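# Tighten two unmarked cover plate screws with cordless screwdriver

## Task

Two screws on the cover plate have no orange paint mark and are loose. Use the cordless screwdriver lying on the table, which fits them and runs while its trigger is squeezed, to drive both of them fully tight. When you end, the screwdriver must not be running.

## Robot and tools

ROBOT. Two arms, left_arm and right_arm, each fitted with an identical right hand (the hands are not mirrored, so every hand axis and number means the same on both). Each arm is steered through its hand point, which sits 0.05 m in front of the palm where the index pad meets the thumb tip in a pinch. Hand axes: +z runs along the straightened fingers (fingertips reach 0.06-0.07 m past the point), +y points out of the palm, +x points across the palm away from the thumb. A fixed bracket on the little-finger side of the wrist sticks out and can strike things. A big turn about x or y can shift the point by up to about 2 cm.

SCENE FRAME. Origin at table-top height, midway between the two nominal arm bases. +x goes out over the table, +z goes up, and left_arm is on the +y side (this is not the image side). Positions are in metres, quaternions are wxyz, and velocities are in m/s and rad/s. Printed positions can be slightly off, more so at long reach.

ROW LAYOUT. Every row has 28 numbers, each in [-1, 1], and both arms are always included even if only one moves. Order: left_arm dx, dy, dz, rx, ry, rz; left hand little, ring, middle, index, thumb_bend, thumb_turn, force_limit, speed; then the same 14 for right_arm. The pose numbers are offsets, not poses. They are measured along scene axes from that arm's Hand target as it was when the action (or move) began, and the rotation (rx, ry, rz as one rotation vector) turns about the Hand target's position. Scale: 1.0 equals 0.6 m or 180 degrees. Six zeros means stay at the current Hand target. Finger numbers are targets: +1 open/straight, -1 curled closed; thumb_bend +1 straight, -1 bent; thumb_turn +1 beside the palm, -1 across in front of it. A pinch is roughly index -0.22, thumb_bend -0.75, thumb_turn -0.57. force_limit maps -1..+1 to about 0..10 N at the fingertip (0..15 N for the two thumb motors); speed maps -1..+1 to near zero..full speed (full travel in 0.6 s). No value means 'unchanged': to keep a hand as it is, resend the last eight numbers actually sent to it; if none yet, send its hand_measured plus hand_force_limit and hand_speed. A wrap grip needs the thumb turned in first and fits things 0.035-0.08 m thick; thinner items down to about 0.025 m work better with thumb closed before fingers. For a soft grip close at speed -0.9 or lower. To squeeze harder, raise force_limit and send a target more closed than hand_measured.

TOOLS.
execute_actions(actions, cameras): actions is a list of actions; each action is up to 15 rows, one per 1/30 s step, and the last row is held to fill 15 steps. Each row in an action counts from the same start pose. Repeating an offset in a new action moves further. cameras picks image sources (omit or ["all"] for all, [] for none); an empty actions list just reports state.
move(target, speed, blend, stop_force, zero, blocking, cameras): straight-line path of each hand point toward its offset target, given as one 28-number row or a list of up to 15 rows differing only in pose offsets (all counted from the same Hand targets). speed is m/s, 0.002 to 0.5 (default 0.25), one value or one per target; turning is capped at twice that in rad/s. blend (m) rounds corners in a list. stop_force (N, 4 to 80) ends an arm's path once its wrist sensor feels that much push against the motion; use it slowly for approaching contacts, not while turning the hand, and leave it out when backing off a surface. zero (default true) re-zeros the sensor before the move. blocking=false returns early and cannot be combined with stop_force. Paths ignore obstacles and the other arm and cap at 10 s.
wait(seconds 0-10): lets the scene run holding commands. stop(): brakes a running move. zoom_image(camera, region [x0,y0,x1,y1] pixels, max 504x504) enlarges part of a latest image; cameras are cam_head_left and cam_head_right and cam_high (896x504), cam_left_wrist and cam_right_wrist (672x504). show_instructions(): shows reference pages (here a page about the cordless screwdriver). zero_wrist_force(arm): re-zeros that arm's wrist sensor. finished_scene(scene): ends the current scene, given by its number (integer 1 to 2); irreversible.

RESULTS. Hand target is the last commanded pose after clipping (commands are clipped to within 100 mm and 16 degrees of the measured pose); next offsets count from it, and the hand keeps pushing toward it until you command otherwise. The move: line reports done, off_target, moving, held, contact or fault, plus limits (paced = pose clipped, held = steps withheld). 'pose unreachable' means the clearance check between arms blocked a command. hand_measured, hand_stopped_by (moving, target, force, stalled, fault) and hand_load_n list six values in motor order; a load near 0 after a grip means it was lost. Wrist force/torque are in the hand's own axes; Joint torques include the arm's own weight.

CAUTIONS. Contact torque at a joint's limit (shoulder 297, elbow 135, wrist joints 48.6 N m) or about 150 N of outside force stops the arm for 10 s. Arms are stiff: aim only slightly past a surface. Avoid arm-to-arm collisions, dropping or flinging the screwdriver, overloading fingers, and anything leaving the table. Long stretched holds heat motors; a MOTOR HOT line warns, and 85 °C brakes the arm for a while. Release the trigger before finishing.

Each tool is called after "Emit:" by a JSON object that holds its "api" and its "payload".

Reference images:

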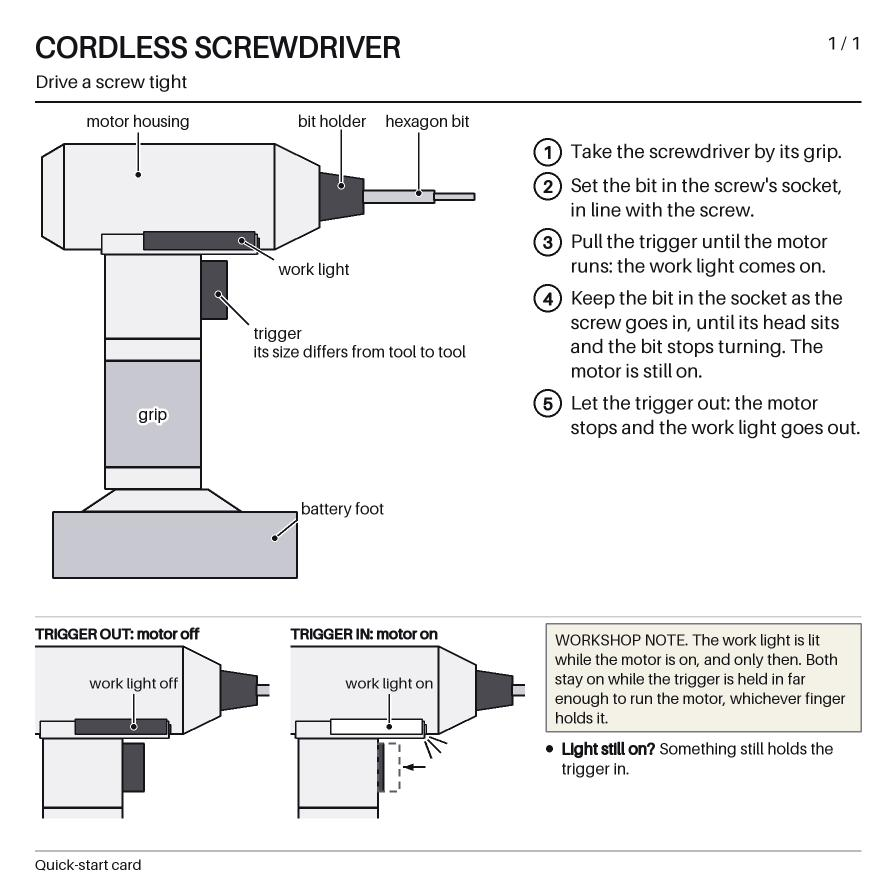

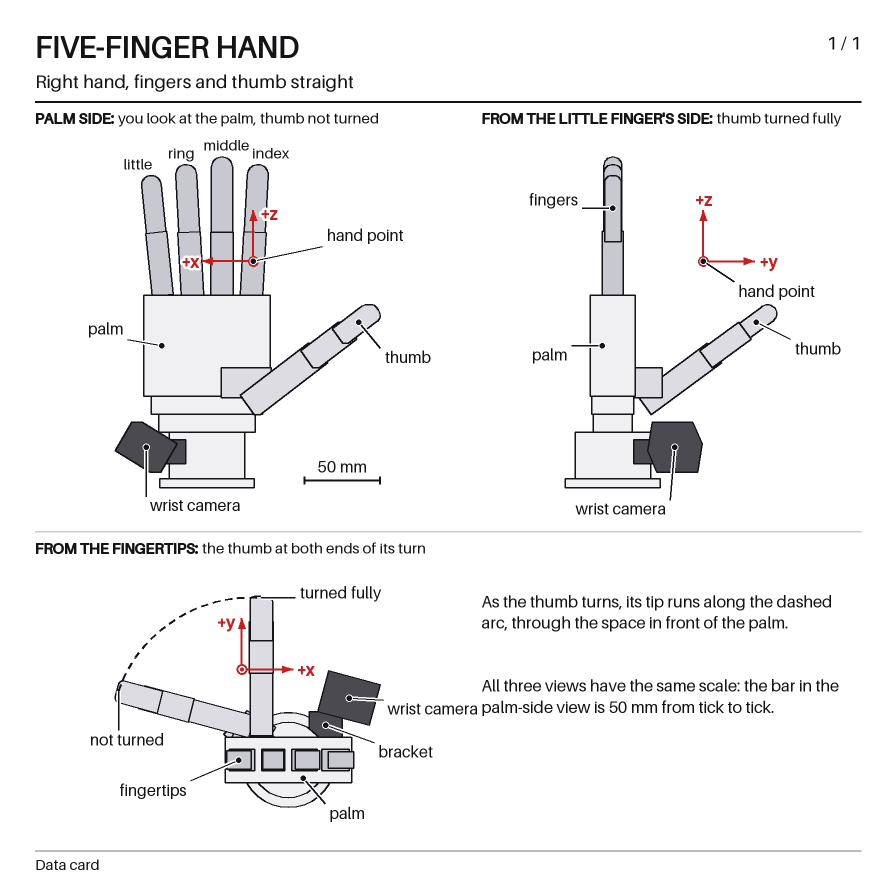

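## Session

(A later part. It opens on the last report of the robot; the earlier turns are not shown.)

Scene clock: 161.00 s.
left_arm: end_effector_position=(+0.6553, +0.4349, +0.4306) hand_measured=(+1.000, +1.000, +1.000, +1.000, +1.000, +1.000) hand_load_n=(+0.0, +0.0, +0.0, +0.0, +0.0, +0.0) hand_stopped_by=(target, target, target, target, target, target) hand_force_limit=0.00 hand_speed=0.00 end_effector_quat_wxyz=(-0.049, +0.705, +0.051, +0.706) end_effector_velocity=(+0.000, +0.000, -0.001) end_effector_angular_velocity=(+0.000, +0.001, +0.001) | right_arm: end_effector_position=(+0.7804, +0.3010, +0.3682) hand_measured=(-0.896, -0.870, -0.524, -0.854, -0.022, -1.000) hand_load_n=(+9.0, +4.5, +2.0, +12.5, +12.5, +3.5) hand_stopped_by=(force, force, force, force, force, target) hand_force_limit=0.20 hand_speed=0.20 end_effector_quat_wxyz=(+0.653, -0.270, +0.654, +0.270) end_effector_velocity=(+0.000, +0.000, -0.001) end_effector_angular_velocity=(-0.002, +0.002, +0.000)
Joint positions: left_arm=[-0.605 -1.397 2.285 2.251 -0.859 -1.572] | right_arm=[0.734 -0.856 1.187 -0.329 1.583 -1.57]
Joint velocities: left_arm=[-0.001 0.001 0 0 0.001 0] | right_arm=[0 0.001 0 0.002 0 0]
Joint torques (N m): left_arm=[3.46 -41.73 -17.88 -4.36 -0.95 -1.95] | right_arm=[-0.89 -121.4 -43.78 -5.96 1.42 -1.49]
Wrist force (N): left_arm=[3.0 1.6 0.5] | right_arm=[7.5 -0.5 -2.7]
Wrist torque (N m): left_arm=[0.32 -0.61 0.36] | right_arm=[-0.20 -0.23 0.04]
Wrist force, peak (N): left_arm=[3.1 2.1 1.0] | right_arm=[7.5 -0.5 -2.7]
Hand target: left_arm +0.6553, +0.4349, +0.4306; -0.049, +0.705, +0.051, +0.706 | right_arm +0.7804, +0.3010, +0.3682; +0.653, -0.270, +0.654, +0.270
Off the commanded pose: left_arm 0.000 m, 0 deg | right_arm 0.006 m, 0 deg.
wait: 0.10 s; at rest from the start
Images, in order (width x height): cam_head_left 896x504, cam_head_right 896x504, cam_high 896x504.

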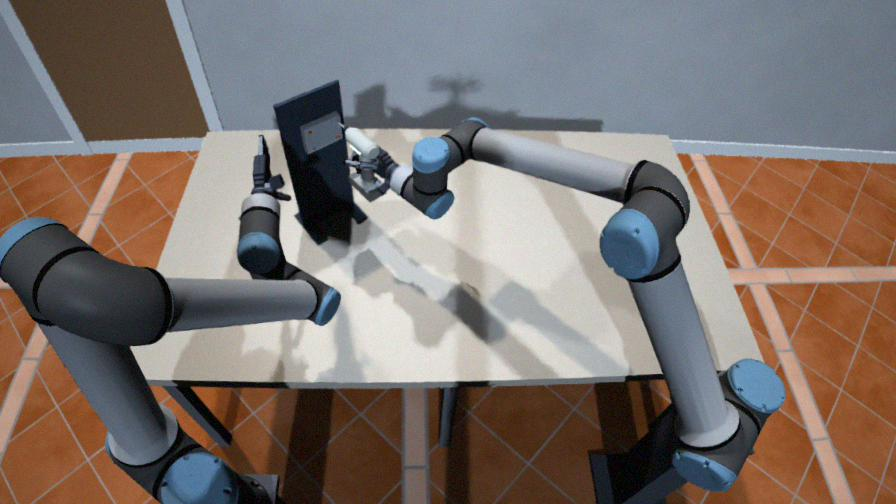

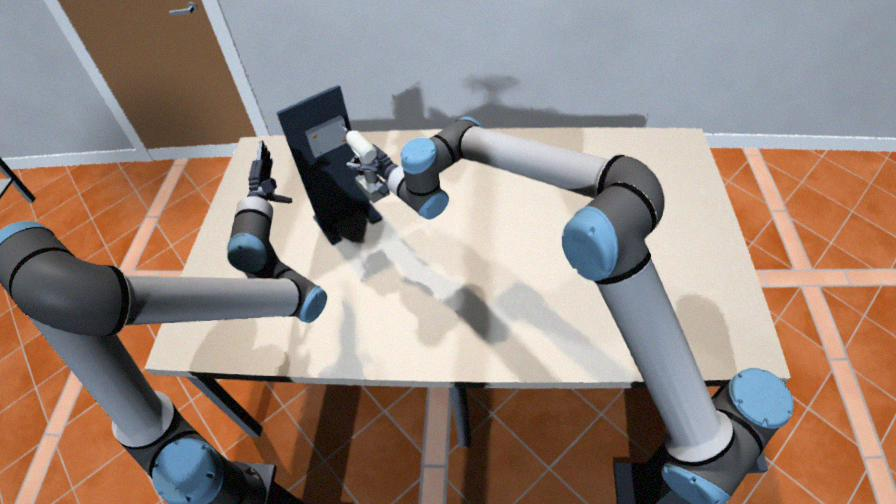

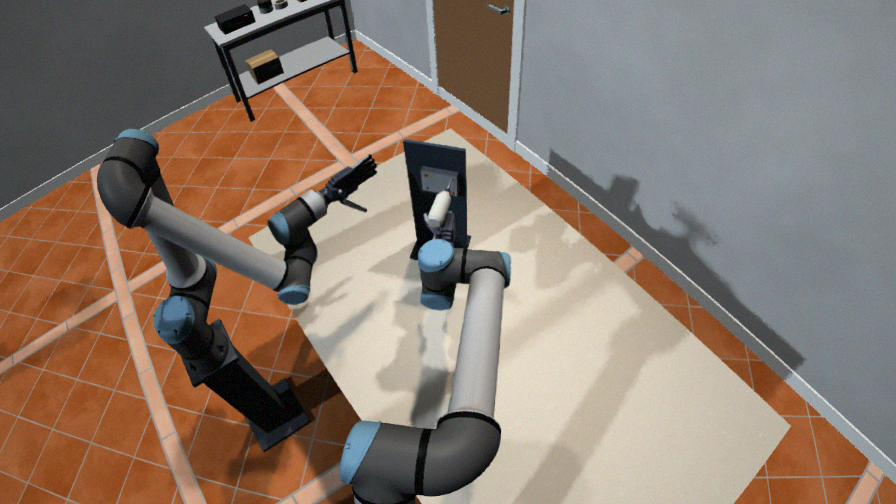

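Emit:
{"api": "move", "payload": {"target": [0,0,0,0,0,0,1,1,1,1,1,1,0,0,-0.00933,0.01167,-0.013,0.01267,-0.01822,-0.025,-1,-1,-0.95,0.3,-0.85,-1,0.2,0.5], "speed": 0.04, "cameras": ["cam_left_wrist","cam_head_left","cam_high"]}}

Emit:
{"api": "zoom_image", "payload": {"camera": "cam_left_wrist", "region": [400, 200, 472, 260]}}

Emit:
{"api": "zoom_image", "payload": {"camera": "cam_left_wrist", "region": [414, 214, 438, 234]}}

Emit:
{"api": "zoom_image", "payload": {"camera": "cam_head_left", "region": [325, 105, 395, 165]}}

Emit:
{"api": "zoom_image", "payload": {"camera": "cam_high", "region": [410, 160, 470, 240]}}

Scene clock: 163.90 s.
left_arm: end_effector_position=(+0.6553, +0.4349, +0.4306) hand_measured=(+1.000, +1.000, +1.000, +1.000, +1.000, +1.000) hand_load_n=(+0.0, +0.0, +0.0, +0.0, +0.0, +0.0) hand_stopped_by=(target, target, target, target, target, target) hand_force_limit=0.00 hand_speed=0.00 end_effector_quat_wxyz=(-0.049, +0.705, +0.051, +0.706) end_effector_velocity=(+0.000, -0.001, +0.000) end_effector_angular_velocity=(+0.000, +0.000, -0.001) | right_arm: end_effector_position=(+0.7746, +0.3081, +0.3602) hand_measured=(-0.896, -0.870, -0.524, +0.300, -0.022, -1.000) hand_load_n=(+8.0, +5.5, +2.5, +0.0, +11.5, +5.0) hand_stopped_by=(force, force, force, target, force, target) hand_force_limit=0.20 hand_speed=0.50 end_effector_quat_wxyz=(+0.687, -0.238, +0.640, +0.249) end_effector_velocity=(+0.000, +0.000, -0.003) end_effector_angular_velocity=(-0.004, +0.004, +0.003)
Joint positions: left_arm=[-0.605 -1.397 2.285 2.251 -0.859 -1.572] | right_arm=[0.766 -0.844 1.214 -0.438 1.692 -1.588]
Joint velocities: left_arm=[-0.001 0 0 0 0 0] | right_arm=[0 0.001 0 0.005 -0.004 0.001]
Joint torques (N m): left_arm=[5.53 -44.72 -16.81 -4.15 -1.07 -2.18] | right_arm=[-14.94 -119.51 -51.82 -2.85 -2.07 0.84]
Wrist force (N): left_arm=[2.8 1.4 0.4] | right_arm=[7.2 -1.0 -2.1]
Wrist torque (N m): left_arm=[0.30 -0.57 0.34] | right_arm=[-0.22 -0.03 0.05]
Wrist force, peak (N): left_arm=[3.3 1.6 0.7] | right_arm=[7.7 -1.1 -2.1]
Hand target: left_arm +0.6553, +0.4349, +0.4306; -0.049, +0.705, +0.051, +0.706 | right_arm +0.7748, +0.3080, +0.3604; +0.687, -0.238, +0.640, +0.249
Off the commanded pose: left_arm 0.000 m, 0 deg | right_arm 0.000 m, 0 deg.
move: done
Images, in order (width x height): cam_head_left 896x504, cam_high 896x504, cam_left_wrist 672x504.

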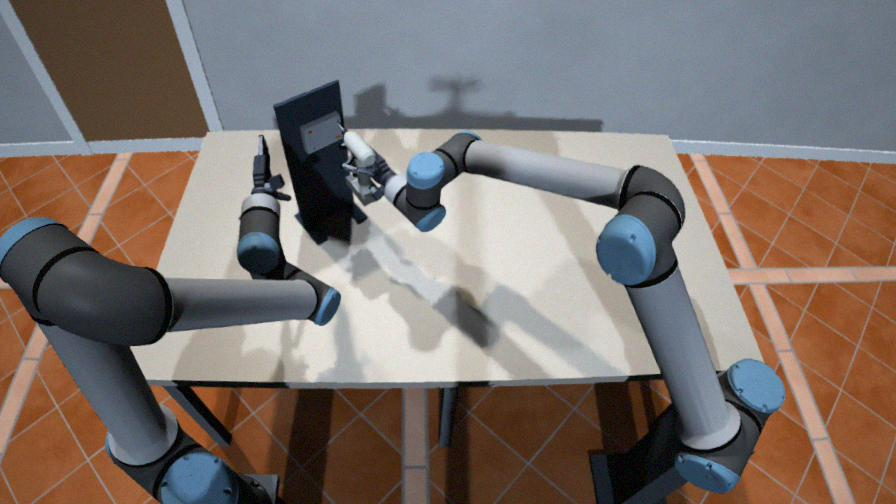

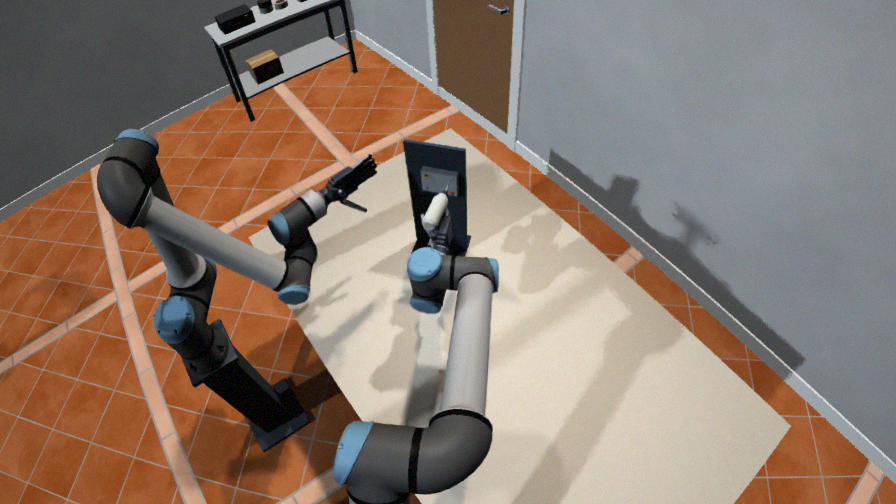

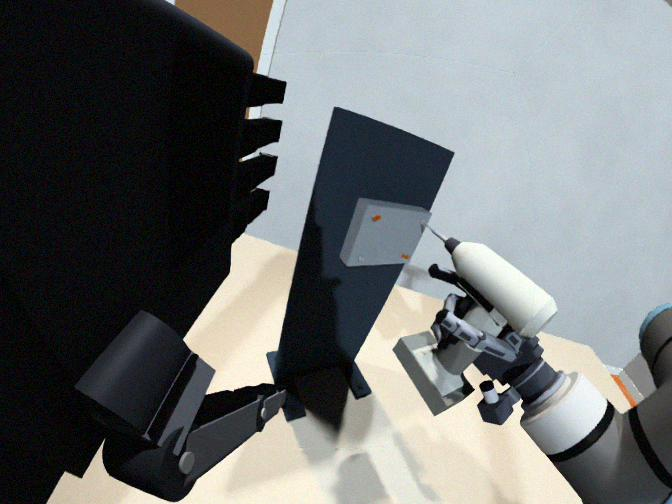

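Scaled by 7.000 from the camera's 672x504 image, which has a finer 960x720 frame.

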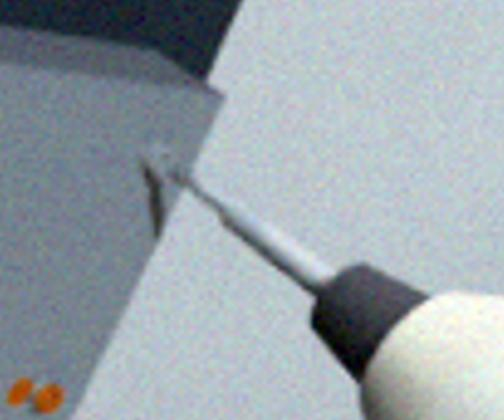

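Scaled by 21.000 from the camera's 672x504 image, which has a finer 960x720 frame.

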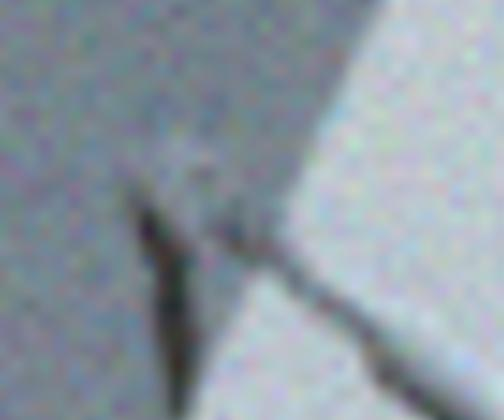

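Scaled by 7.200.

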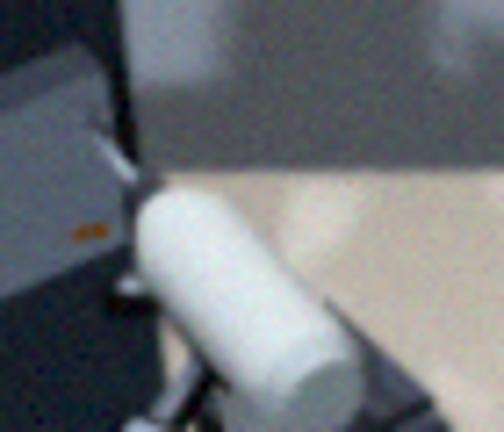

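Scaled by 6.300.

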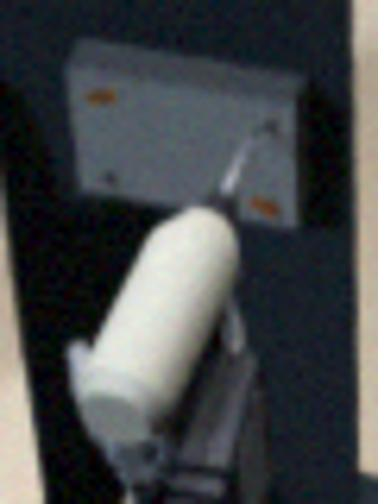

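Emit:
{"api": "move", "payload": {"target": [0,0,0,0,0,0,1,1,1,1,1,1,0,0,0,0,0.003,0,0,0,-1,-1,-0.95,-0.9,-0.85,-1,0.2,0.2], "speed": 0.02, "cameras": []}}

Emit:
{"api": "move", "payload": {"target": [0,0,0,0,0,0,1,1,1,1,1,1,0,0,0.01646,0.01132,-0.00076,0,0,0,-1,-1,-0.95,-0.9,-0.85,-1,0.2,0.2], "speed": 0.005, "stop_force": 6, "cameras": ["cam_left_wrist"]}}

Emit:
{"api": "zoom_image", "payload": {"camera": "cam_left_wrist", "region": [414, 214, 438, 234]}}

Scene clock: 165.13 s.
left_arm: end_effector_position=(+0.6553, +0.4349, +0.4306) hand_measured=(+1.000, +1.000, +1.000, +1.000, +1.000, +1.000) hand_load_n=(+0.0, +0.0, +0.0, +0.0, +0.0, +0.0) hand_stopped_by=(target, target, target, target, target, target) hand_force_limit=0.00 hand_speed=0.00 end_effector_quat_wxyz=(-0.049, +0.705, +0.051, +0.706) end_effector_velocity=(+0.000, -0.002, -0.001) end_effector_angular_velocity=(+0.002, +0.001, -0.003) | right_arm: end_effector_position=(+0.7748, +0.3080, +0.3622) hand_measured=(-0.896, -0.870, -0.524, -0.854, -0.022, -1.000) hand_load_n=(+8.0, +5.0, +2.0, +13.0, +12.0, +4.0) hand_stopped_by=(force, force, force, force, force, target) hand_force_limit=0.20 hand_speed=0.20 end_effector_quat_wxyz=(+0.687, -0.238, +0.640, +0.249) end_effector_velocity=(+0.000, +0.000, -0.002) end_effector_angular_velocity=(-0.001, +0.001, +0.000)
Joint positions: left_arm=[-0.605 -1.397 2.285 2.251 -0.859 -1.572] | right_arm=[0.765 -0.845 1.213 -0.435 1.692 -1.588]
Joint velocities: left_arm=[-0.003 0 0 0 0 0.001] | right_arm=[0 0.001 0 0 0 0]
Joint torques (N m): left_arm=[2.2 -45.07 -16.24 -4.67 -1.11 -1.58] | right_arm=[-13.87 -117.81 -49.74 -3.98 -1.39 2.01]
Wrist force (N): left_arm=[2.9 1.4 0.7] | right_arm=[7.3 -1.2 -1.7]
Wrist torque (N m): left_arm=[0.28 -0.60 0.35] | right_arm=[-0.28 -0.08 0.06]
Wrist force, peak (N): left_arm=[3.0 2.1 0.8] | right_arm=[7.8 -1.0 -1.9]
Hand target: left_arm +0.6553, +0.4349, +0.4306; -0.049, +0.705, +0.051, +0.706 | right_arm +0.7748, +0.3080, +0.3622; +0.687, -0.238, +0.640, +0.249
Off the commanded pose: left_arm 0.000 m, 0 deg | right_arm 0.000 m, 0 deg.
move: done
No camera images: "cameras" was empty.

Scene clock: 167.27 s.
left_arm: end_effector_position=(+0.6553, +0.4349, +0.4306) hand_measured=(+1.000, +1.000, +1.000, +1.000, +1.000, +1.000) hand_load_n=(+0.0, +0.0, +0.0, +0.0, +0.0, +0.0) hand_stopped_by=(target, target, target, target, target, target) hand_force_limit=0.00 hand_speed=0.00 end_effector_quat_wxyz=(-0.049, +0.705, +0.051, +0.706) end_effector_velocity=(+0.000, +0.000, +0.000) end_effector_angular_velocity=(+0.000, +0.000, +0.000) | right_arm: end_effector_position=(+0.7794, +0.3112, +0.3620) hand_measured=(-0.896, -0.870, -0.524, -0.854, -0.022, -1.000) hand_load_n=(+8.0, +4.5, +2.0, +12.0, +12.5, +3.5) hand_stopped_by=(force, force, force, force, force, target) hand_force_limit=0.20 hand_speed=0.20 end_effector_quat_wxyz=(+0.687, -0.238, +0.640, +0.249) end_effector_velocity=(+0.000, +0.000, -0.001) end_effector_angular_velocity=(+0.000, +0.000, +0.000)
Joint positions: left_arm=[-0.605 -1.397 2.285 2.251 -0.859 -1.572] | right_arm=[0.764 -0.837 1.198 -0.429 1.69 -1.587]
Joint velocities: left_arm=[0 0 0 0 0 0] | right_arm=[0 0.001 0 -0.001 0 0]
Joint torques (N m): left_arm=[3.53 -47.22 -16.62 -4.32 -0.74 -1.76] | right_arm=[-2.24 -123.79 -41.98 -6.71 1.02 1.85]
Wrist force (N): left_arm=[3.0 1.5 0.9] | right_arm=[7.3 -1.2 -2.2]
Wrist torque (N m): left_arm=[0.28 -0.62 0.36] | right_arm=[-0.26 -0.08 0.06]
Wrist force, peak (N): left_arm=[3.3 1.9 0.5] | right_arm=[8.1 -1.7 -11.3]
Hand target: left_arm +0.6553, +0.4349, +0.4306; -0.049, +0.705, +0.051, +0.706 | right_arm +0.7794, +0.3112, +0.3620; +0.687, -0.238, +0.640, +0.249
Off the commanded pose: left_arm 0.000 m, 0 deg | right_arm 0.006 m, 0 deg.
move: contact (right_arm)
Images, in order (width x height): cam_left_wrist 672x504.

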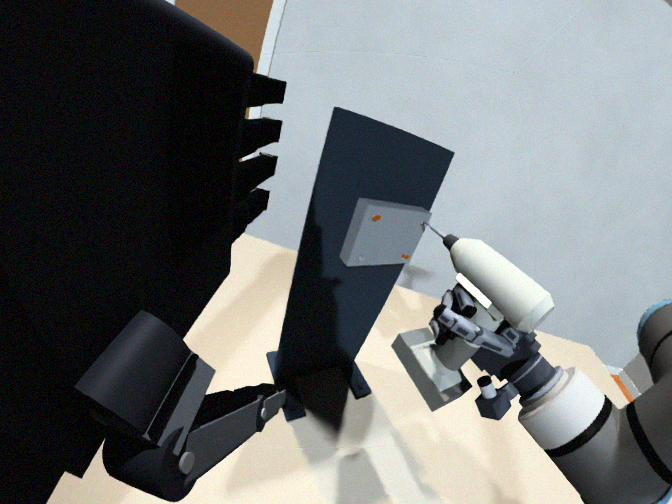

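Scaled by 21.000 from the camera's 672x504 image, which has a finer 960x720 frame.

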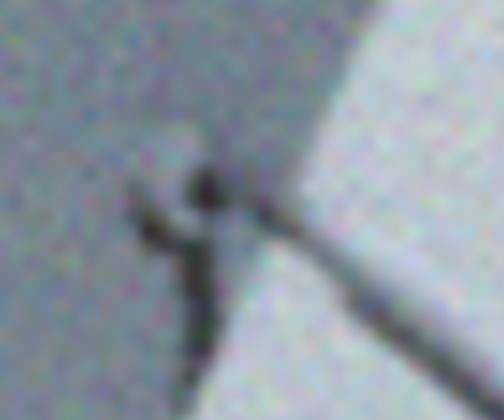

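Emit:
{"api": "move", "payload": {"target": [0,0,0,0,0,0,1,1,1,1,1,1,0,0,0.0096,0.0066,-0.00044,0,0,0,-1,-1,-0.95,-0.9,-0.85,-1,0.2,0.2], "speed": 0.004, "stop_force": 10, "cameras": ["cam_left_wrist"]}}

Emit:
{"api": "zoom_image", "payload": {"camera": "cam_left_wrist", "region": [414, 214, 438, 234]}}

Scene clock: 168.23 s.
left_arm: end_effector_position=(+0.6553, +0.4349, +0.4306) hand_measured=(+1.000, +1.000, +1.000, +1.000, +1.000, +1.000) hand_load_n=(+0.0, +0.0, +0.0, +0.0, +0.0, +0.0) hand_stopped_by=(target, target, target, target, target, target) hand_force_limit=0.00 hand_speed=0.00 end_effector_quat_wxyz=(-0.049, +0.705, +0.051, +0.706) end_effector_velocity=(+0.000, -0.001, +0.000) end_effector_angular_velocity=(+0.001, +0.001, -0.001) | right_arm: end_effector_position=(+0.7795, +0.3113, +0.3620) hand_measured=(-0.896, -0.870, -0.524, -0.854, -0.022, -1.000) hand_load_n=(+8.0, +4.0, +1.5, +11.5, +13.0, +4.0) hand_stopped_by=(force, force, force, force, force, target) hand_force_limit=0.20 hand_speed=0.20 end_effector_quat_wxyz=(+0.687, -0.238, +0.640, +0.249) end_effector_velocity=(+0.000, +0.000, +0.001) end_effector_angular_velocity=(+0.000, +0.000, +0.000)
Joint positions: left_arm=[-0.605 -1.397 2.285 2.251 -0.859 -1.572] | right_arm=[0.764 -0.836 1.198 -0.429 1.69 -1.587]
Joint velocities: left_arm=[-0.002 0 0 0 0 0] | right_arm=[0 -0.001 0 0.001 0 0]
Joint torques (N m): left_arm=[6.68 -44.79 -16.68 -4.56 -1.16 -2.07] | right_arm=[-5.19 -123.53 -42.39 -7.15 0.33 1.76]
Wrist force (N): left_arm=[2.9 1.9 0.6] | right_arm=[7.7 -1.5 -5.1]
Wrist torque (N m): left_arm=[0.36 -0.60 0.37] | right_arm=[-0.13 -0.14 0.07]
Wrist force, peak (N): left_arm=[3.1 1.6 1.0] | right_arm=[8.2 -1.2 -14.4]
Hand target: left_arm +0.6553, +0.4349, +0.4306; -0.049, +0.705, +0.051, +0.706 | right_arm +0.7795, +0.3113, +0.3620; +0.687, -0.238, +0.640, +0.249
Off the commanded pose: left_arm 0.000 m, 0 deg | right_arm 0.007 m, 0 deg.
move: contact (right_arm)
Images, in order (width x height): cam_left_wrist 672x504.

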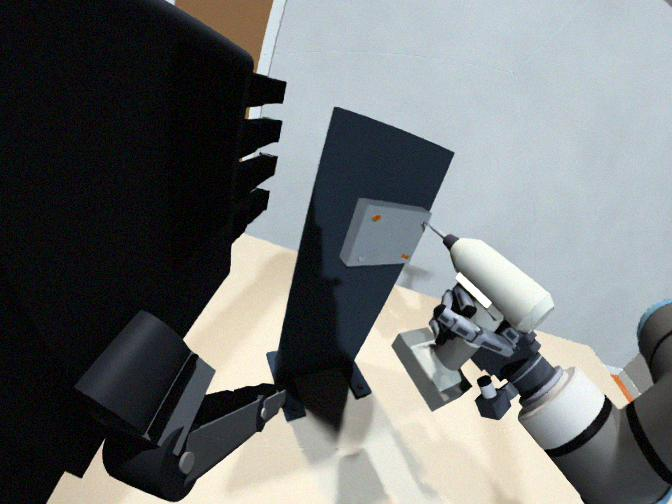

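Scaled by 21.000 from the camera's 672x504 image, which has a finer 960x720 frame.

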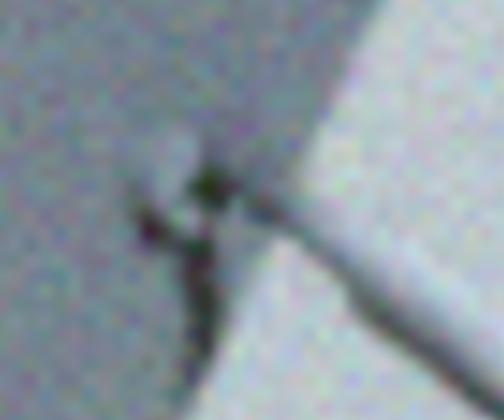

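Emit:
{"api": "move", "payload": {"target": [0,0,0,0,0,0,1,1,1,1,1,1,0,0,-0.0027,-0.0019,0,0,0,0,-1,-1,-0.95,0.3,-0.85,-1,0.2,0.5], "speed": 0.02, "cameras": ["cam_left_wrist"]}}

Emit:
{"api": "zoom_image", "payload": {"camera": "cam_left_wrist", "region": [414, 214, 438, 234]}}

Emit:
{"api": "move", "payload": {"target": [0,0,0,0,0,0,1,1,1,1,1,1,0,0,0.0096,0.0066,-0.00044,0,0,0,-1,-1,-0.95,0.3,-0.85,-1,0.2,0.5], "speed": 0.004, "stop_force": 6, "cameras": ["cam_left_wrist"]}}

Emit:
{"api": "zoom_image", "payload": {"camera": "cam_left_wrist", "region": [414, 214, 438, 234]}}

Scene clock: 169.20 s.
left_arm: end_effector_position=(+0.6553, +0.4349, +0.4306) hand_measured=(+1.000, +1.000, +1.000, +1.000, +1.000, +1.000) hand_load_n=(+0.0, +0.0, -0.5, +0.0, +0.0, +0.0) hand_stopped_by=(target, target, target, target, target, target) hand_force_limit=0.00 hand_speed=0.00 end_effector_quat_wxyz=(-0.049, +0.705, +0.051, +0.706) end_effector_velocity=(+0.000, +0.001, +0.001) end_effector_angular_velocity=(-0.001, -0.001, +0.001) | right_arm: end_effector_position=(+0.7779, +0.3101, +0.3620) hand_measured=(-0.896, -0.870, -0.524, +0.300, -0.022, -1.000) hand_load_n=(+8.0, +5.5, +2.5, +0.0, +11.5, +5.0) hand_stopped_by=(force, force, force, target, force, target) hand_force_limit=0.20 hand_speed=0.50 end_effector_quat_wxyz=(+0.687, -0.238, +0.640, +0.249) end_effector_velocity=(+0.000, +0.000, +0.000) end_effector_angular_velocity=(+0.000, +0.000, +0.000)
Joint positions: left_arm=[-0.605 -1.397 2.285 2.251 -0.859 -1.572] | right_arm=[0.764 -0.839 1.203 -0.432 1.691 -1.587]
Joint velocities: left_arm=[0.001 0 0 -0.001 0 0] | right_arm=[0 0 0 0.001 0 0]
Joint torques (N m): left_arm=[4.66 -45.96 -16.02 -4.75 -1.26 -2.03] | right_arm=[15.88 -112.2 -49.69 -6 2.04 -0.02]
Wrist force (N): left_arm=[2.9 1.7 0.9] | right_arm=[7.2 -1.3 -1.9]
Wrist torque (N m): left_arm=[0.31 -0.59 0.35] | right_arm=[-0.28 -0.04 0.05]
Wrist force, peak (N): left_arm=[3.2 1.7 0.7] | right_arm=[7.7 -1.4 -6.6]
Hand target: left_arm +0.6553, +0.4349, +0.4306; -0.049, +0.705, +0.051, +0.706 | right_arm +0.7779, +0.3101, +0.3620; +0.687, -0.238, +0.640, +0.249
Off the commanded pose: left_arm 0.000 m, 0 deg | right_arm 0.000 m, 0 deg.
move: done
Images, in order (width x height): cam_left_wrist 672x504.

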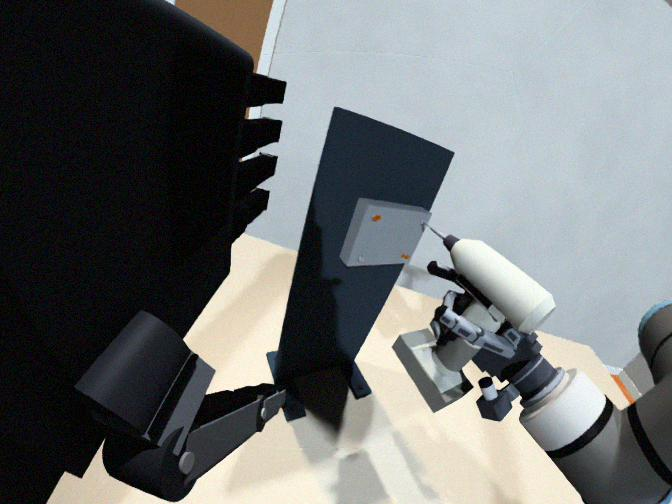

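Scaled by 21.000 from the camera's 672x504 image, which has a finer 960x720 frame.

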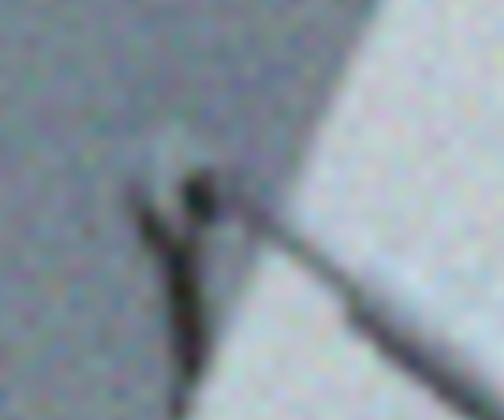

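Scene clock: 170.57 s.
left_arm: end_effector_position=(+0.6553, +0.4349, +0.4306) hand_measured=(+1.000, +1.000, +1.000, +1.000, +1.000, +1.000) hand_load_n=(+0.0, +0.0, +0.0, +0.0, +0.0, +0.0) hand_stopped_by=(target, target, target, target, target, target) hand_force_limit=0.00 hand_speed=0.00 end_effector_quat_wxyz=(-0.049, +0.705, +0.051, +0.706) end_effector_velocity=(+0.000, +0.000, +0.000) end_effector_angular_velocity=(+0.002, +0.000, -0.001) | right_arm: end_effector_position=(+0.7789, +0.3110, +0.3620) hand_measured=(-0.896, -0.870, -0.524, +0.300, -0.022, -1.000) hand_load_n=(+8.5, +6.0, +2.5, +0.0, +11.5, +4.5) hand_stopped_by=(force, force, force, target, force, target) hand_force_limit=0.20 hand_speed=0.50 end_effector_quat_wxyz=(+0.687, -0.238, +0.640, +0.249) end_effector_velocity=(+0.000, +0.000, +0.001) end_effector_angular_velocity=(+0.001, +0.000, +0.000)
Joint positions: left_arm=[-0.605 -1.397 2.285 2.251 -0.859 -1.572] | right_arm=[0.764 -0.837 1.199 -0.43 1.691 -1.587]
Joint velocities: left_arm=[0 0.001 0 -0.001 0 0.002] | right_arm=[0 -0.001 0 0 0 0]
Joint torques (N m): left_arm=[5.37 -42.98 -17.67 -5.32 -0.8 -1.48] | right_arm=[12.5 -123.01 -42.65 -6.81 1.26 0.03]
Wrist force (N): left_arm=[2.8 1.7 0.6] | right_arm=[6.7 -0.9 -4.7]
Wrist torque (N m): left_arm=[0.32 -0.58 0.36] | right_arm=[-0.15 -0.12 0.02]
Wrist force, peak (N): left_arm=[3.3 1.8 0.7] | right_arm=[7.5 -0.7 -10.4]
Hand target: left_arm +0.6553, +0.4349, +0.4306; -0.049, +0.705, +0.051, +0.706 | right_arm +0.7789, +0.3110, +0.3620; +0.687, -0.238, +0.640, +0.249
Off the commanded pose: left_arm 0.000 m, 0 deg | right_arm 0.006 m, 0 deg.
move: contact (right_arm)
Images, in order (width x height): cam_left_wrist 672x504.

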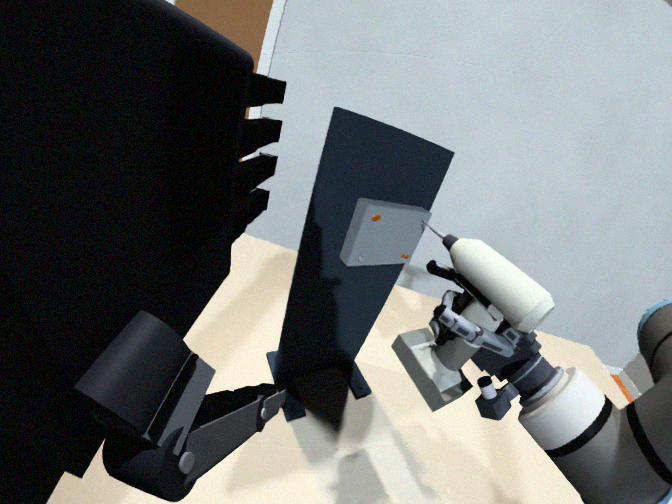

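Scaled by 21.000 from the camera's 672x504 image, which has a finer 960x720 frame.

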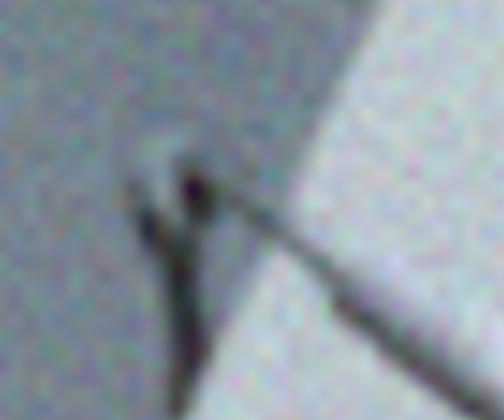

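Emit:
{"api": "move", "payload": {"target": [[0,0,0,0,0,0,1,1,1,1,1,1,0,0,-0.00206,-0.00129,0.00176,0,0,0,-1,-1,-0.95,-0.9,-0.85,-1,0.2,0.2],[0,0,0,0,0,0,1,1,1,1,1,1,0,0,0.00617,0.00437,0.00138,0,0,0,-1,-1,-0.95,-0.9,-0.85,-1,0.2,0.2]], "speed": [0.02,0.005], "stop_force": 4, "cameras": ["cam_left_wrist"]}}

Emit:
{"api": "zoom_image", "payload": {"camera": "cam_left_wrist", "region": [414, 214, 438, 234]}}

Scene clock: 173.27 s.
left_arm: end_effector_position=(+0.6553, +0.4349, +0.4306) hand_measured=(+1.000, +1.000, +1.000, +1.000, +1.000, +1.000) hand_load_n=(+0.0, +0.0, +0.0, +0.0, +0.0, +0.0) hand_stopped_by=(target, target, target, target, target, target) hand_force_limit=0.00 hand_speed=0.00 end_effector_quat_wxyz=(-0.049, +0.705, +0.051, +0.706) end_effector_velocity=(+0.000, +0.000, +0.000) end_effector_angular_velocity=(+0.000, +0.000, +0.000) | right_arm: end_effector_position=(+0.7826, +0.3136, +0.3628) hand_measured=(-0.896, -0.870, -0.524, -0.856, -0.022, -1.000) hand_load_n=(+9.5, +5.0, +1.5, +11.5, +13.0, +3.0) hand_stopped_by=(force, force, force, force, force, target) hand_force_limit=0.20 hand_speed=0.20 end_effector_quat_wxyz=(+0.687, -0.238, +0.640, +0.249) end_effector_velocity=(+0.000, +0.000, +0.001) end_effector_angular_velocity=(+0.001, -0.001, +0.000)
Joint positions: left_arm=[-0.605 -1.397 2.285 2.251 -0.859 -1.572] | right_arm=[0.763 -0.831 1.186 -0.423 1.69 -1.587]
Joint velocities: left_arm=[0 -0.001 0 0 0 0] | right_arm=[0 -0.001 0 0 0 0]
Joint torques (N m): left_arm=[0.77 -46.01 -18.39 -4.7 -0.7 -2.14] | right_arm=[-6.16 -115.56 -39.3 -4.64 0.22 1.7]
Wrist force (N): left_arm=[2.6 1.7 0.8] | right_arm=[2.5 -1.1 -1.5]
Wrist torque (N m): left_arm=[0.31 -0.55 0.34] | right_arm=[-0.22 -0.46 -0.16]
Wrist force, peak (N): left_arm=[3.1 2.2 0.8] | right_arm=[7.3 -1.1 -4.1]
Hand target: left_arm +0.6553, +0.4349, +0.4306; -0.049, +0.705, +0.051, +0.706 | right_arm +0.7826, +0.3137, +0.3628; +0.687, -0.238, +0.640, +0.249
Off the commanded pose: left_arm 0.000 m, 0 deg | right_arm 0.000 m, 0 deg.
move: done
Images, in order (width x height): cam_left_wrist 672x504.

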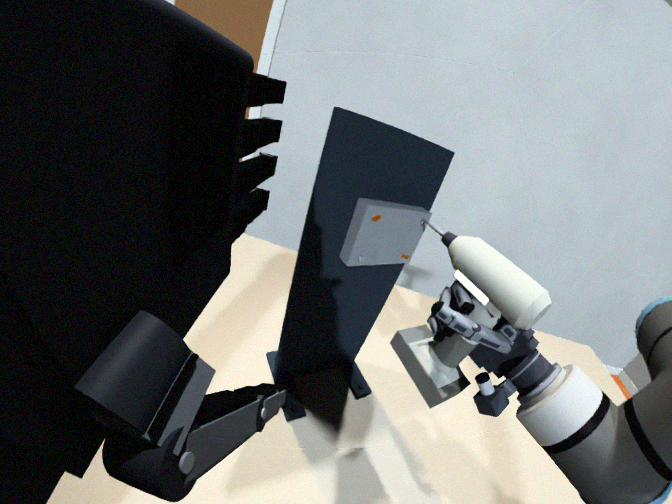

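Scaled by 21.000 from the camera's 672x504 image, which has a finer 960x720 frame.

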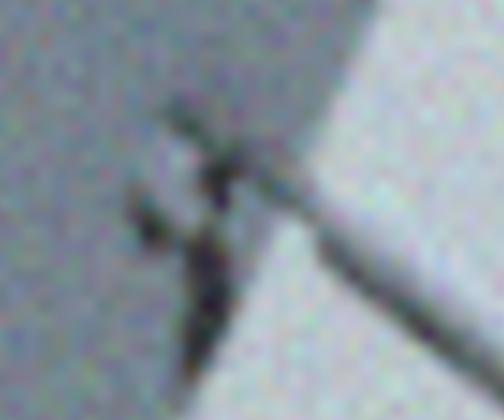

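Emit:
{"api": "zoom_image", "payload": {"camera": "cam_left_wrist", "region": [400, 200, 472, 260]}}

Emit:
{"api": "wait", "payload": {"seconds": 0.2, "cameras": ["cam_left_wrist"]}}

Emit:
{"api": "zoom_image", "payload": {"camera": "cam_left_wrist", "region": [414, 214, 438, 234]}}

Scaled by 7.000 from the camera's 672x504 image, which has a finer 960x720 frame.

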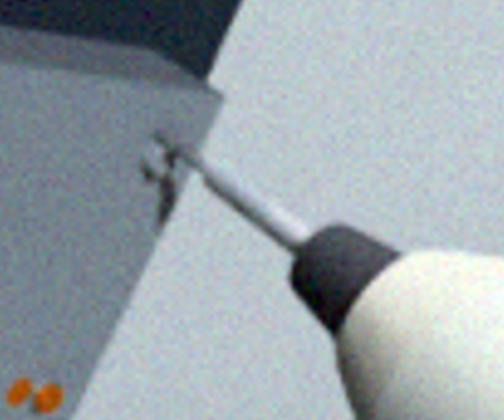

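Scene clock: 174.03 s.
left_arm: end_effector_position=(+0.6553, +0.4349, +0.4306) hand_measured=(+1.000, +1.000, +1.000, +1.000, +1.000, +1.000) hand_load_n=(+0.0, +0.0, +0.0, +0.0, +0.0, +0.0) hand_stopped_by=(target, target, target, target, target, target) hand_force_limit=0.00 hand_speed=0.00 end_effector_quat_wxyz=(-0.049, +0.705, +0.051, +0.706) end_effector_velocity=(+0.000, +0.001, +0.000) end_effector_angular_velocity=(-0.001, +0.000, +0.002) | right_arm: end_effector_position=(+0.7826, +0.3136, +0.3628) hand_measured=(-0.896, -0.870, -0.524, -0.856, -0.022, -1.000) hand_load_n=(+9.5, +5.0, +1.5, +11.5, +13.0, +3.0) hand_stopped_by=(force, force, force, force, force, target) hand_force_limit=0.20 hand_speed=0.20 end_effector_quat_wxyz=(+0.687, -0.238, +0.640, +0.249) end_effector_velocity=(+0.000, +0.000, -0.002) end_effector_angular_velocity=(-0.002, +0.001, +0.000)
Joint positions: left_arm=[-0.605 -1.397 2.285 2.251 -0.859 -1.572] | right_arm=[0.763 -0.831 1.186 -0.423 1.69 -1.587]
Joint velocities: left_arm=[0.001 0 0 0 0.001 -0.001] | right_arm=[0 0.002 0 0 0 0]
Joint torques (N m): left_arm=[2.82 -47.27 -18 -4.46 -0.4 -1.88] | right_arm=[-1.28 -114.81 -41.11 -4.7 1.07 1.58]
Wrist force (N): left_arm=[2.7 1.6 0.8] | right_arm=[1.9 -1.4 -1.9]
Wrist torque (N m): left_arm=[0.30 -0.57 0.34] | right_arm=[-0.24 -0.38 -0.21]
Wrist force, peak (N): left_arm=[3.1 1.8 1.0] | right_arm=[4.2 -1.2 -1.9]
Hand target: left_arm +0.6553, +0.4349, +0.4306; -0.049, +0.705, +0.051, +0.706 | right_arm +0.7826, +0.3137, +0.3628; +0.687, -0.238, +0.640, +0.249
Off the commanded pose: left_arm 0.000 m, 0 deg | right_arm 0.000 m, 0 deg.
wait: 0.20 s; at rest from the start
Images, in order (width x height): cam_left_wrist 672x504.

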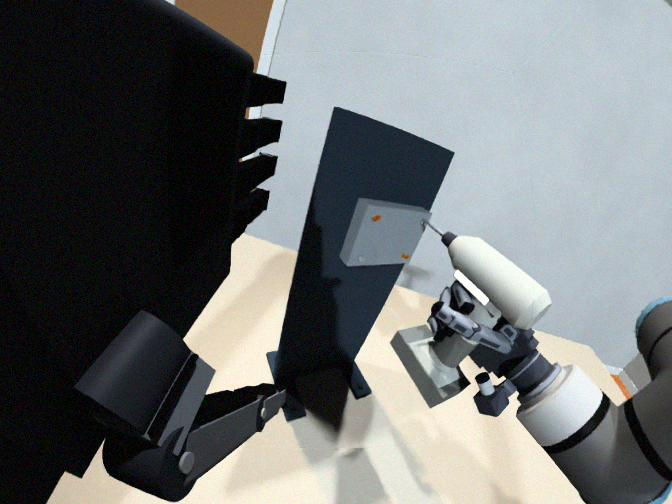

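Scaled by 21.000 from the camera's 672x504 image, which has a finer 960x720 frame.

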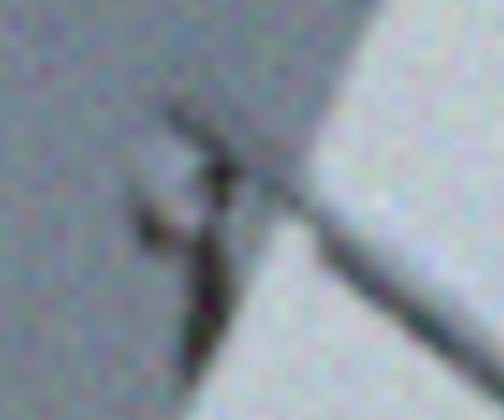

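Emit:
{"api": "move", "payload": {"target": [[0,0,0,0,0,0,1,1,1,1,1,1,0,0,-0.0096,-0.0066,0.00044,0,0,0,-1,-1,-0.95,-0.9,-0.85,-1,0.2,0.2],[0,0,0,0,0,0,1,1,1,1,1,1,0,0,-0.0096,-0.00701,-0.00504,0,0,0,-1,-1,-0.95,-0.9,-0.85,-1,0.2,0.2]], "speed": 0.02, "cameras": ["cam_left_wrist"]}}

Emit:
{"api": "zoom_image", "payload": {"camera": "cam_left_wrist", "region": [414, 214, 438, 234]}}

Emit:
{"api": "move", "payload": {"target": [0,0,0,0,0,0,1,1,1,1,1,1,0,0,0.0165,0.0113,-0.00076,0,0,0,-1,-1,-0.95,-0.9,-0.85,-1,0.2,0.2], "speed": 0.005, "stop_force": 5, "cameras": ["cam_left_wrist"]}}

Emit:
{"api": "zoom_image", "payload": {"camera": "cam_left_wrist", "region": [414, 214, 438, 234]}}

Scene clock: 175.80 s.
left_arm: end_effector_position=(+0.6553, +0.4349, +0.4306) hand_measured=(+1.000, +1.000, +1.000, +1.000, +1.000, +1.000) hand_load_n=(+0.0, +0.0, -0.5, +0.0, +0.0, +0.0) hand_stopped_by=(target, target, target, target, target, target) hand_force_limit=0.00 hand_speed=0.00 end_effector_quat_wxyz=(-0.049, +0.705, +0.051, +0.706) end_effector_velocity=(+0.000, -0.001, +0.000) end_effector_angular_velocity=(+0.001, +0.000, -0.001) | right_arm: end_effector_position=(+0.7767, +0.3095, +0.3597) hand_measured=(-0.896, -0.870, -0.524, -0.856, -0.022, -1.000) hand_load_n=(+8.5, +4.5, +2.0, +12.5, +13.0, +3.5) hand_stopped_by=(force, force, force, force, force, target) hand_force_limit=0.20 hand_speed=0.20 end_effector_quat_wxyz=(+0.687, -0.238, +0.640, +0.249) end_effector_velocity=(+0.001, +0.000, -0.002) end_effector_angular_velocity=(-0.002, +0.001, +0.000)
Joint positions: left_arm=[-0.605 -1.397 2.285 2.251 -0.859 -1.572] | right_arm=[0.765 -0.84 1.208 -0.436 1.691 -1.587]
Joint velocities: left_arm=[-0.001 0 0 0 -0.001 0.001] | right_arm=[0 0.002 -0.001 0.001 0 0]
Joint torques (N m): left_arm=[3.4 -49.11 -18.11 -4.9 -0.82 -2.37] | right_arm=[-12.38 -118.92 -51.17 -2.3 -0.81 -1.28]
Wrist force (N): left_arm=[2.6 1.6 0.8] | right_arm=[7.0 -1.2 -1.9]
Wrist torque (N m): left_arm=[0.30 -0.56 0.34] | right_arm=[-0.26 -0.03 0.04]
Wrist force, peak (N): left_arm=[3.2 1.9 0.5] | right_arm=[7.9 -1.3 -2.0]
Hand target: left_arm +0.6553, +0.4349, +0.4306; -0.049, +0.705, +0.051, +0.706 | right_arm +0.7768, +0.3094, +0.3598; +0.687, -0.238, +0.640, +0.249
Off the commanded pose: left_arm 0.000 m, 0 deg | right_arm 0.000 m, 0 deg.
move: done
Images, in order (width x height): cam_left_wrist 672x504.

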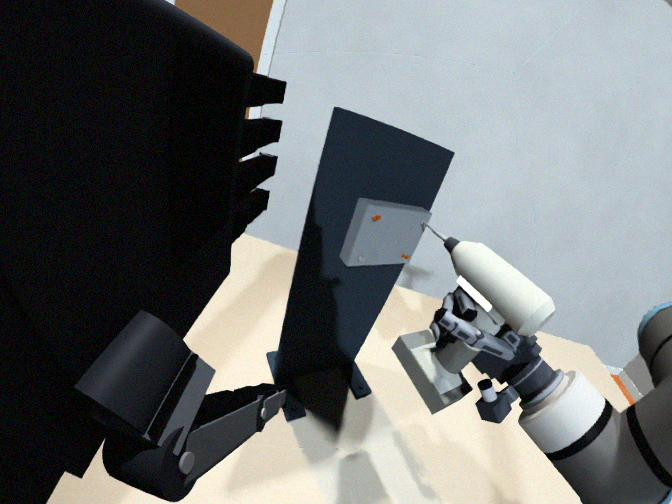

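Scaled by 21.000 from the camera's 672x504 image, which has a finer 960x720 frame.

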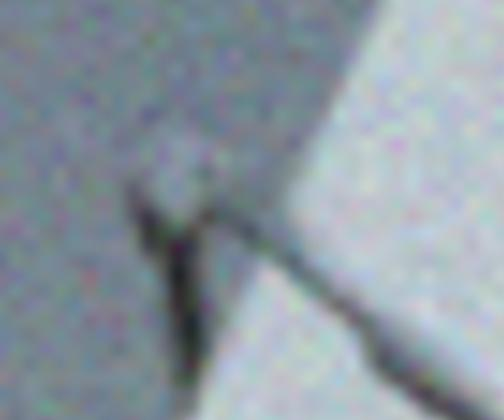

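Scene clock: 177.47 s.
left_arm: end_effector_position=(+0.6553, +0.4349, +0.4306) hand_measured=(+1.000, +1.000, +1.000, +1.000, +1.000, +1.000) hand_load_n=(+0.0, +0.0, +0.0, +0.0, +0.0, +0.0) hand_stopped_by=(target, target, target, target, target, target) hand_force_limit=0.00 hand_speed=0.00 end_effector_quat_wxyz=(-0.049, +0.705, +0.051, +0.706) end_effector_velocity=(+0.000, +0.000, +0.000) end_effector_angular_velocity=(+0.000, +0.000, +0.000) | right_arm: end_effector_position=(+0.7796, +0.3113, +0.3597) hand_measured=(-0.896, -0.870, -0.524, -0.856, -0.022, -1.000) hand_load_n=(+8.5, +4.0, +2.0, +12.0, +13.0, +3.5) hand_stopped_by=(force, force, force, force, force, target) hand_force_limit=0.20 hand_speed=0.20 end_effector_quat_wxyz=(+0.687, -0.238, +0.640, +0.249) end_effector_velocity=(+0.000, +0.000, -0.002) end_effector_angular_velocity=(-0.002, +0.001, +0.000)
Joint positions: left_arm=[-0.605 -1.397 2.285 2.251 -0.859 -1.572] | right_arm=[0.764 -0.835 1.199 -0.432 1.69 -1.587]
Joint velocities: left_arm=[0 0 0 0 0 0] | right_arm=[0 0.001 0 0.001 0 0]
Joint torques (N m): left_arm=[2.96 -48.04 -17.86 -4.7 -0.42 -1.73] | right_arm=[-1.09 -124.2 -42.67 -6.79 1.32 -1.15]
Wrist force (N): left_arm=[2.7 2.1 0.9] | right_arm=[7.4 -1.2 -3.7]
Wrist torque (N m): left_arm=[0.37 -0.58 0.36] | right_arm=[-0.20 -0.07 0.05]
Wrist force, peak (N): left_arm=[3.0 2.1 1.0] | right_arm=[8.9 -0.8 -13.9]
Hand target: left_arm +0.6553, +0.4349, +0.4306; -0.049, +0.705, +0.051, +0.706 | right_arm +0.7795, +0.3113, +0.3597; +0.687, -0.238, +0.640, +0.249
Off the commanded pose: left_arm 0.000 m, 0 deg | right_arm 0.009 m, 0 deg.
move: contact (right_arm)
Images, in order (width x height): cam_left_wrist 672x504.

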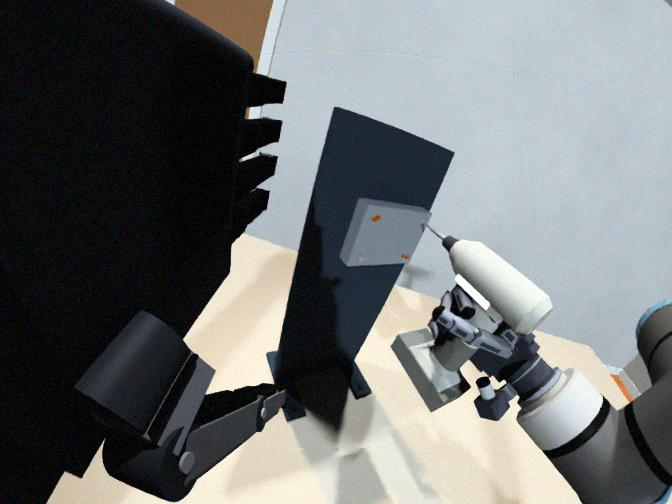

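Scaled by 21.000 from the camera's 672x504 image, which has a finer 960x720 frame.

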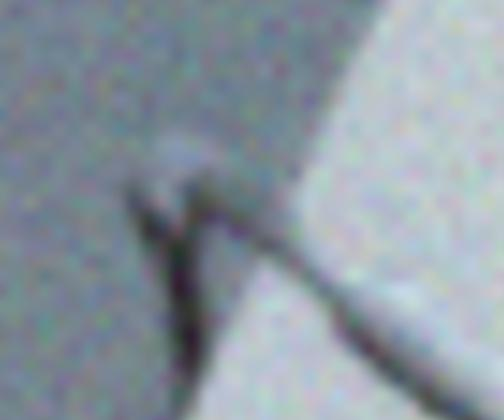

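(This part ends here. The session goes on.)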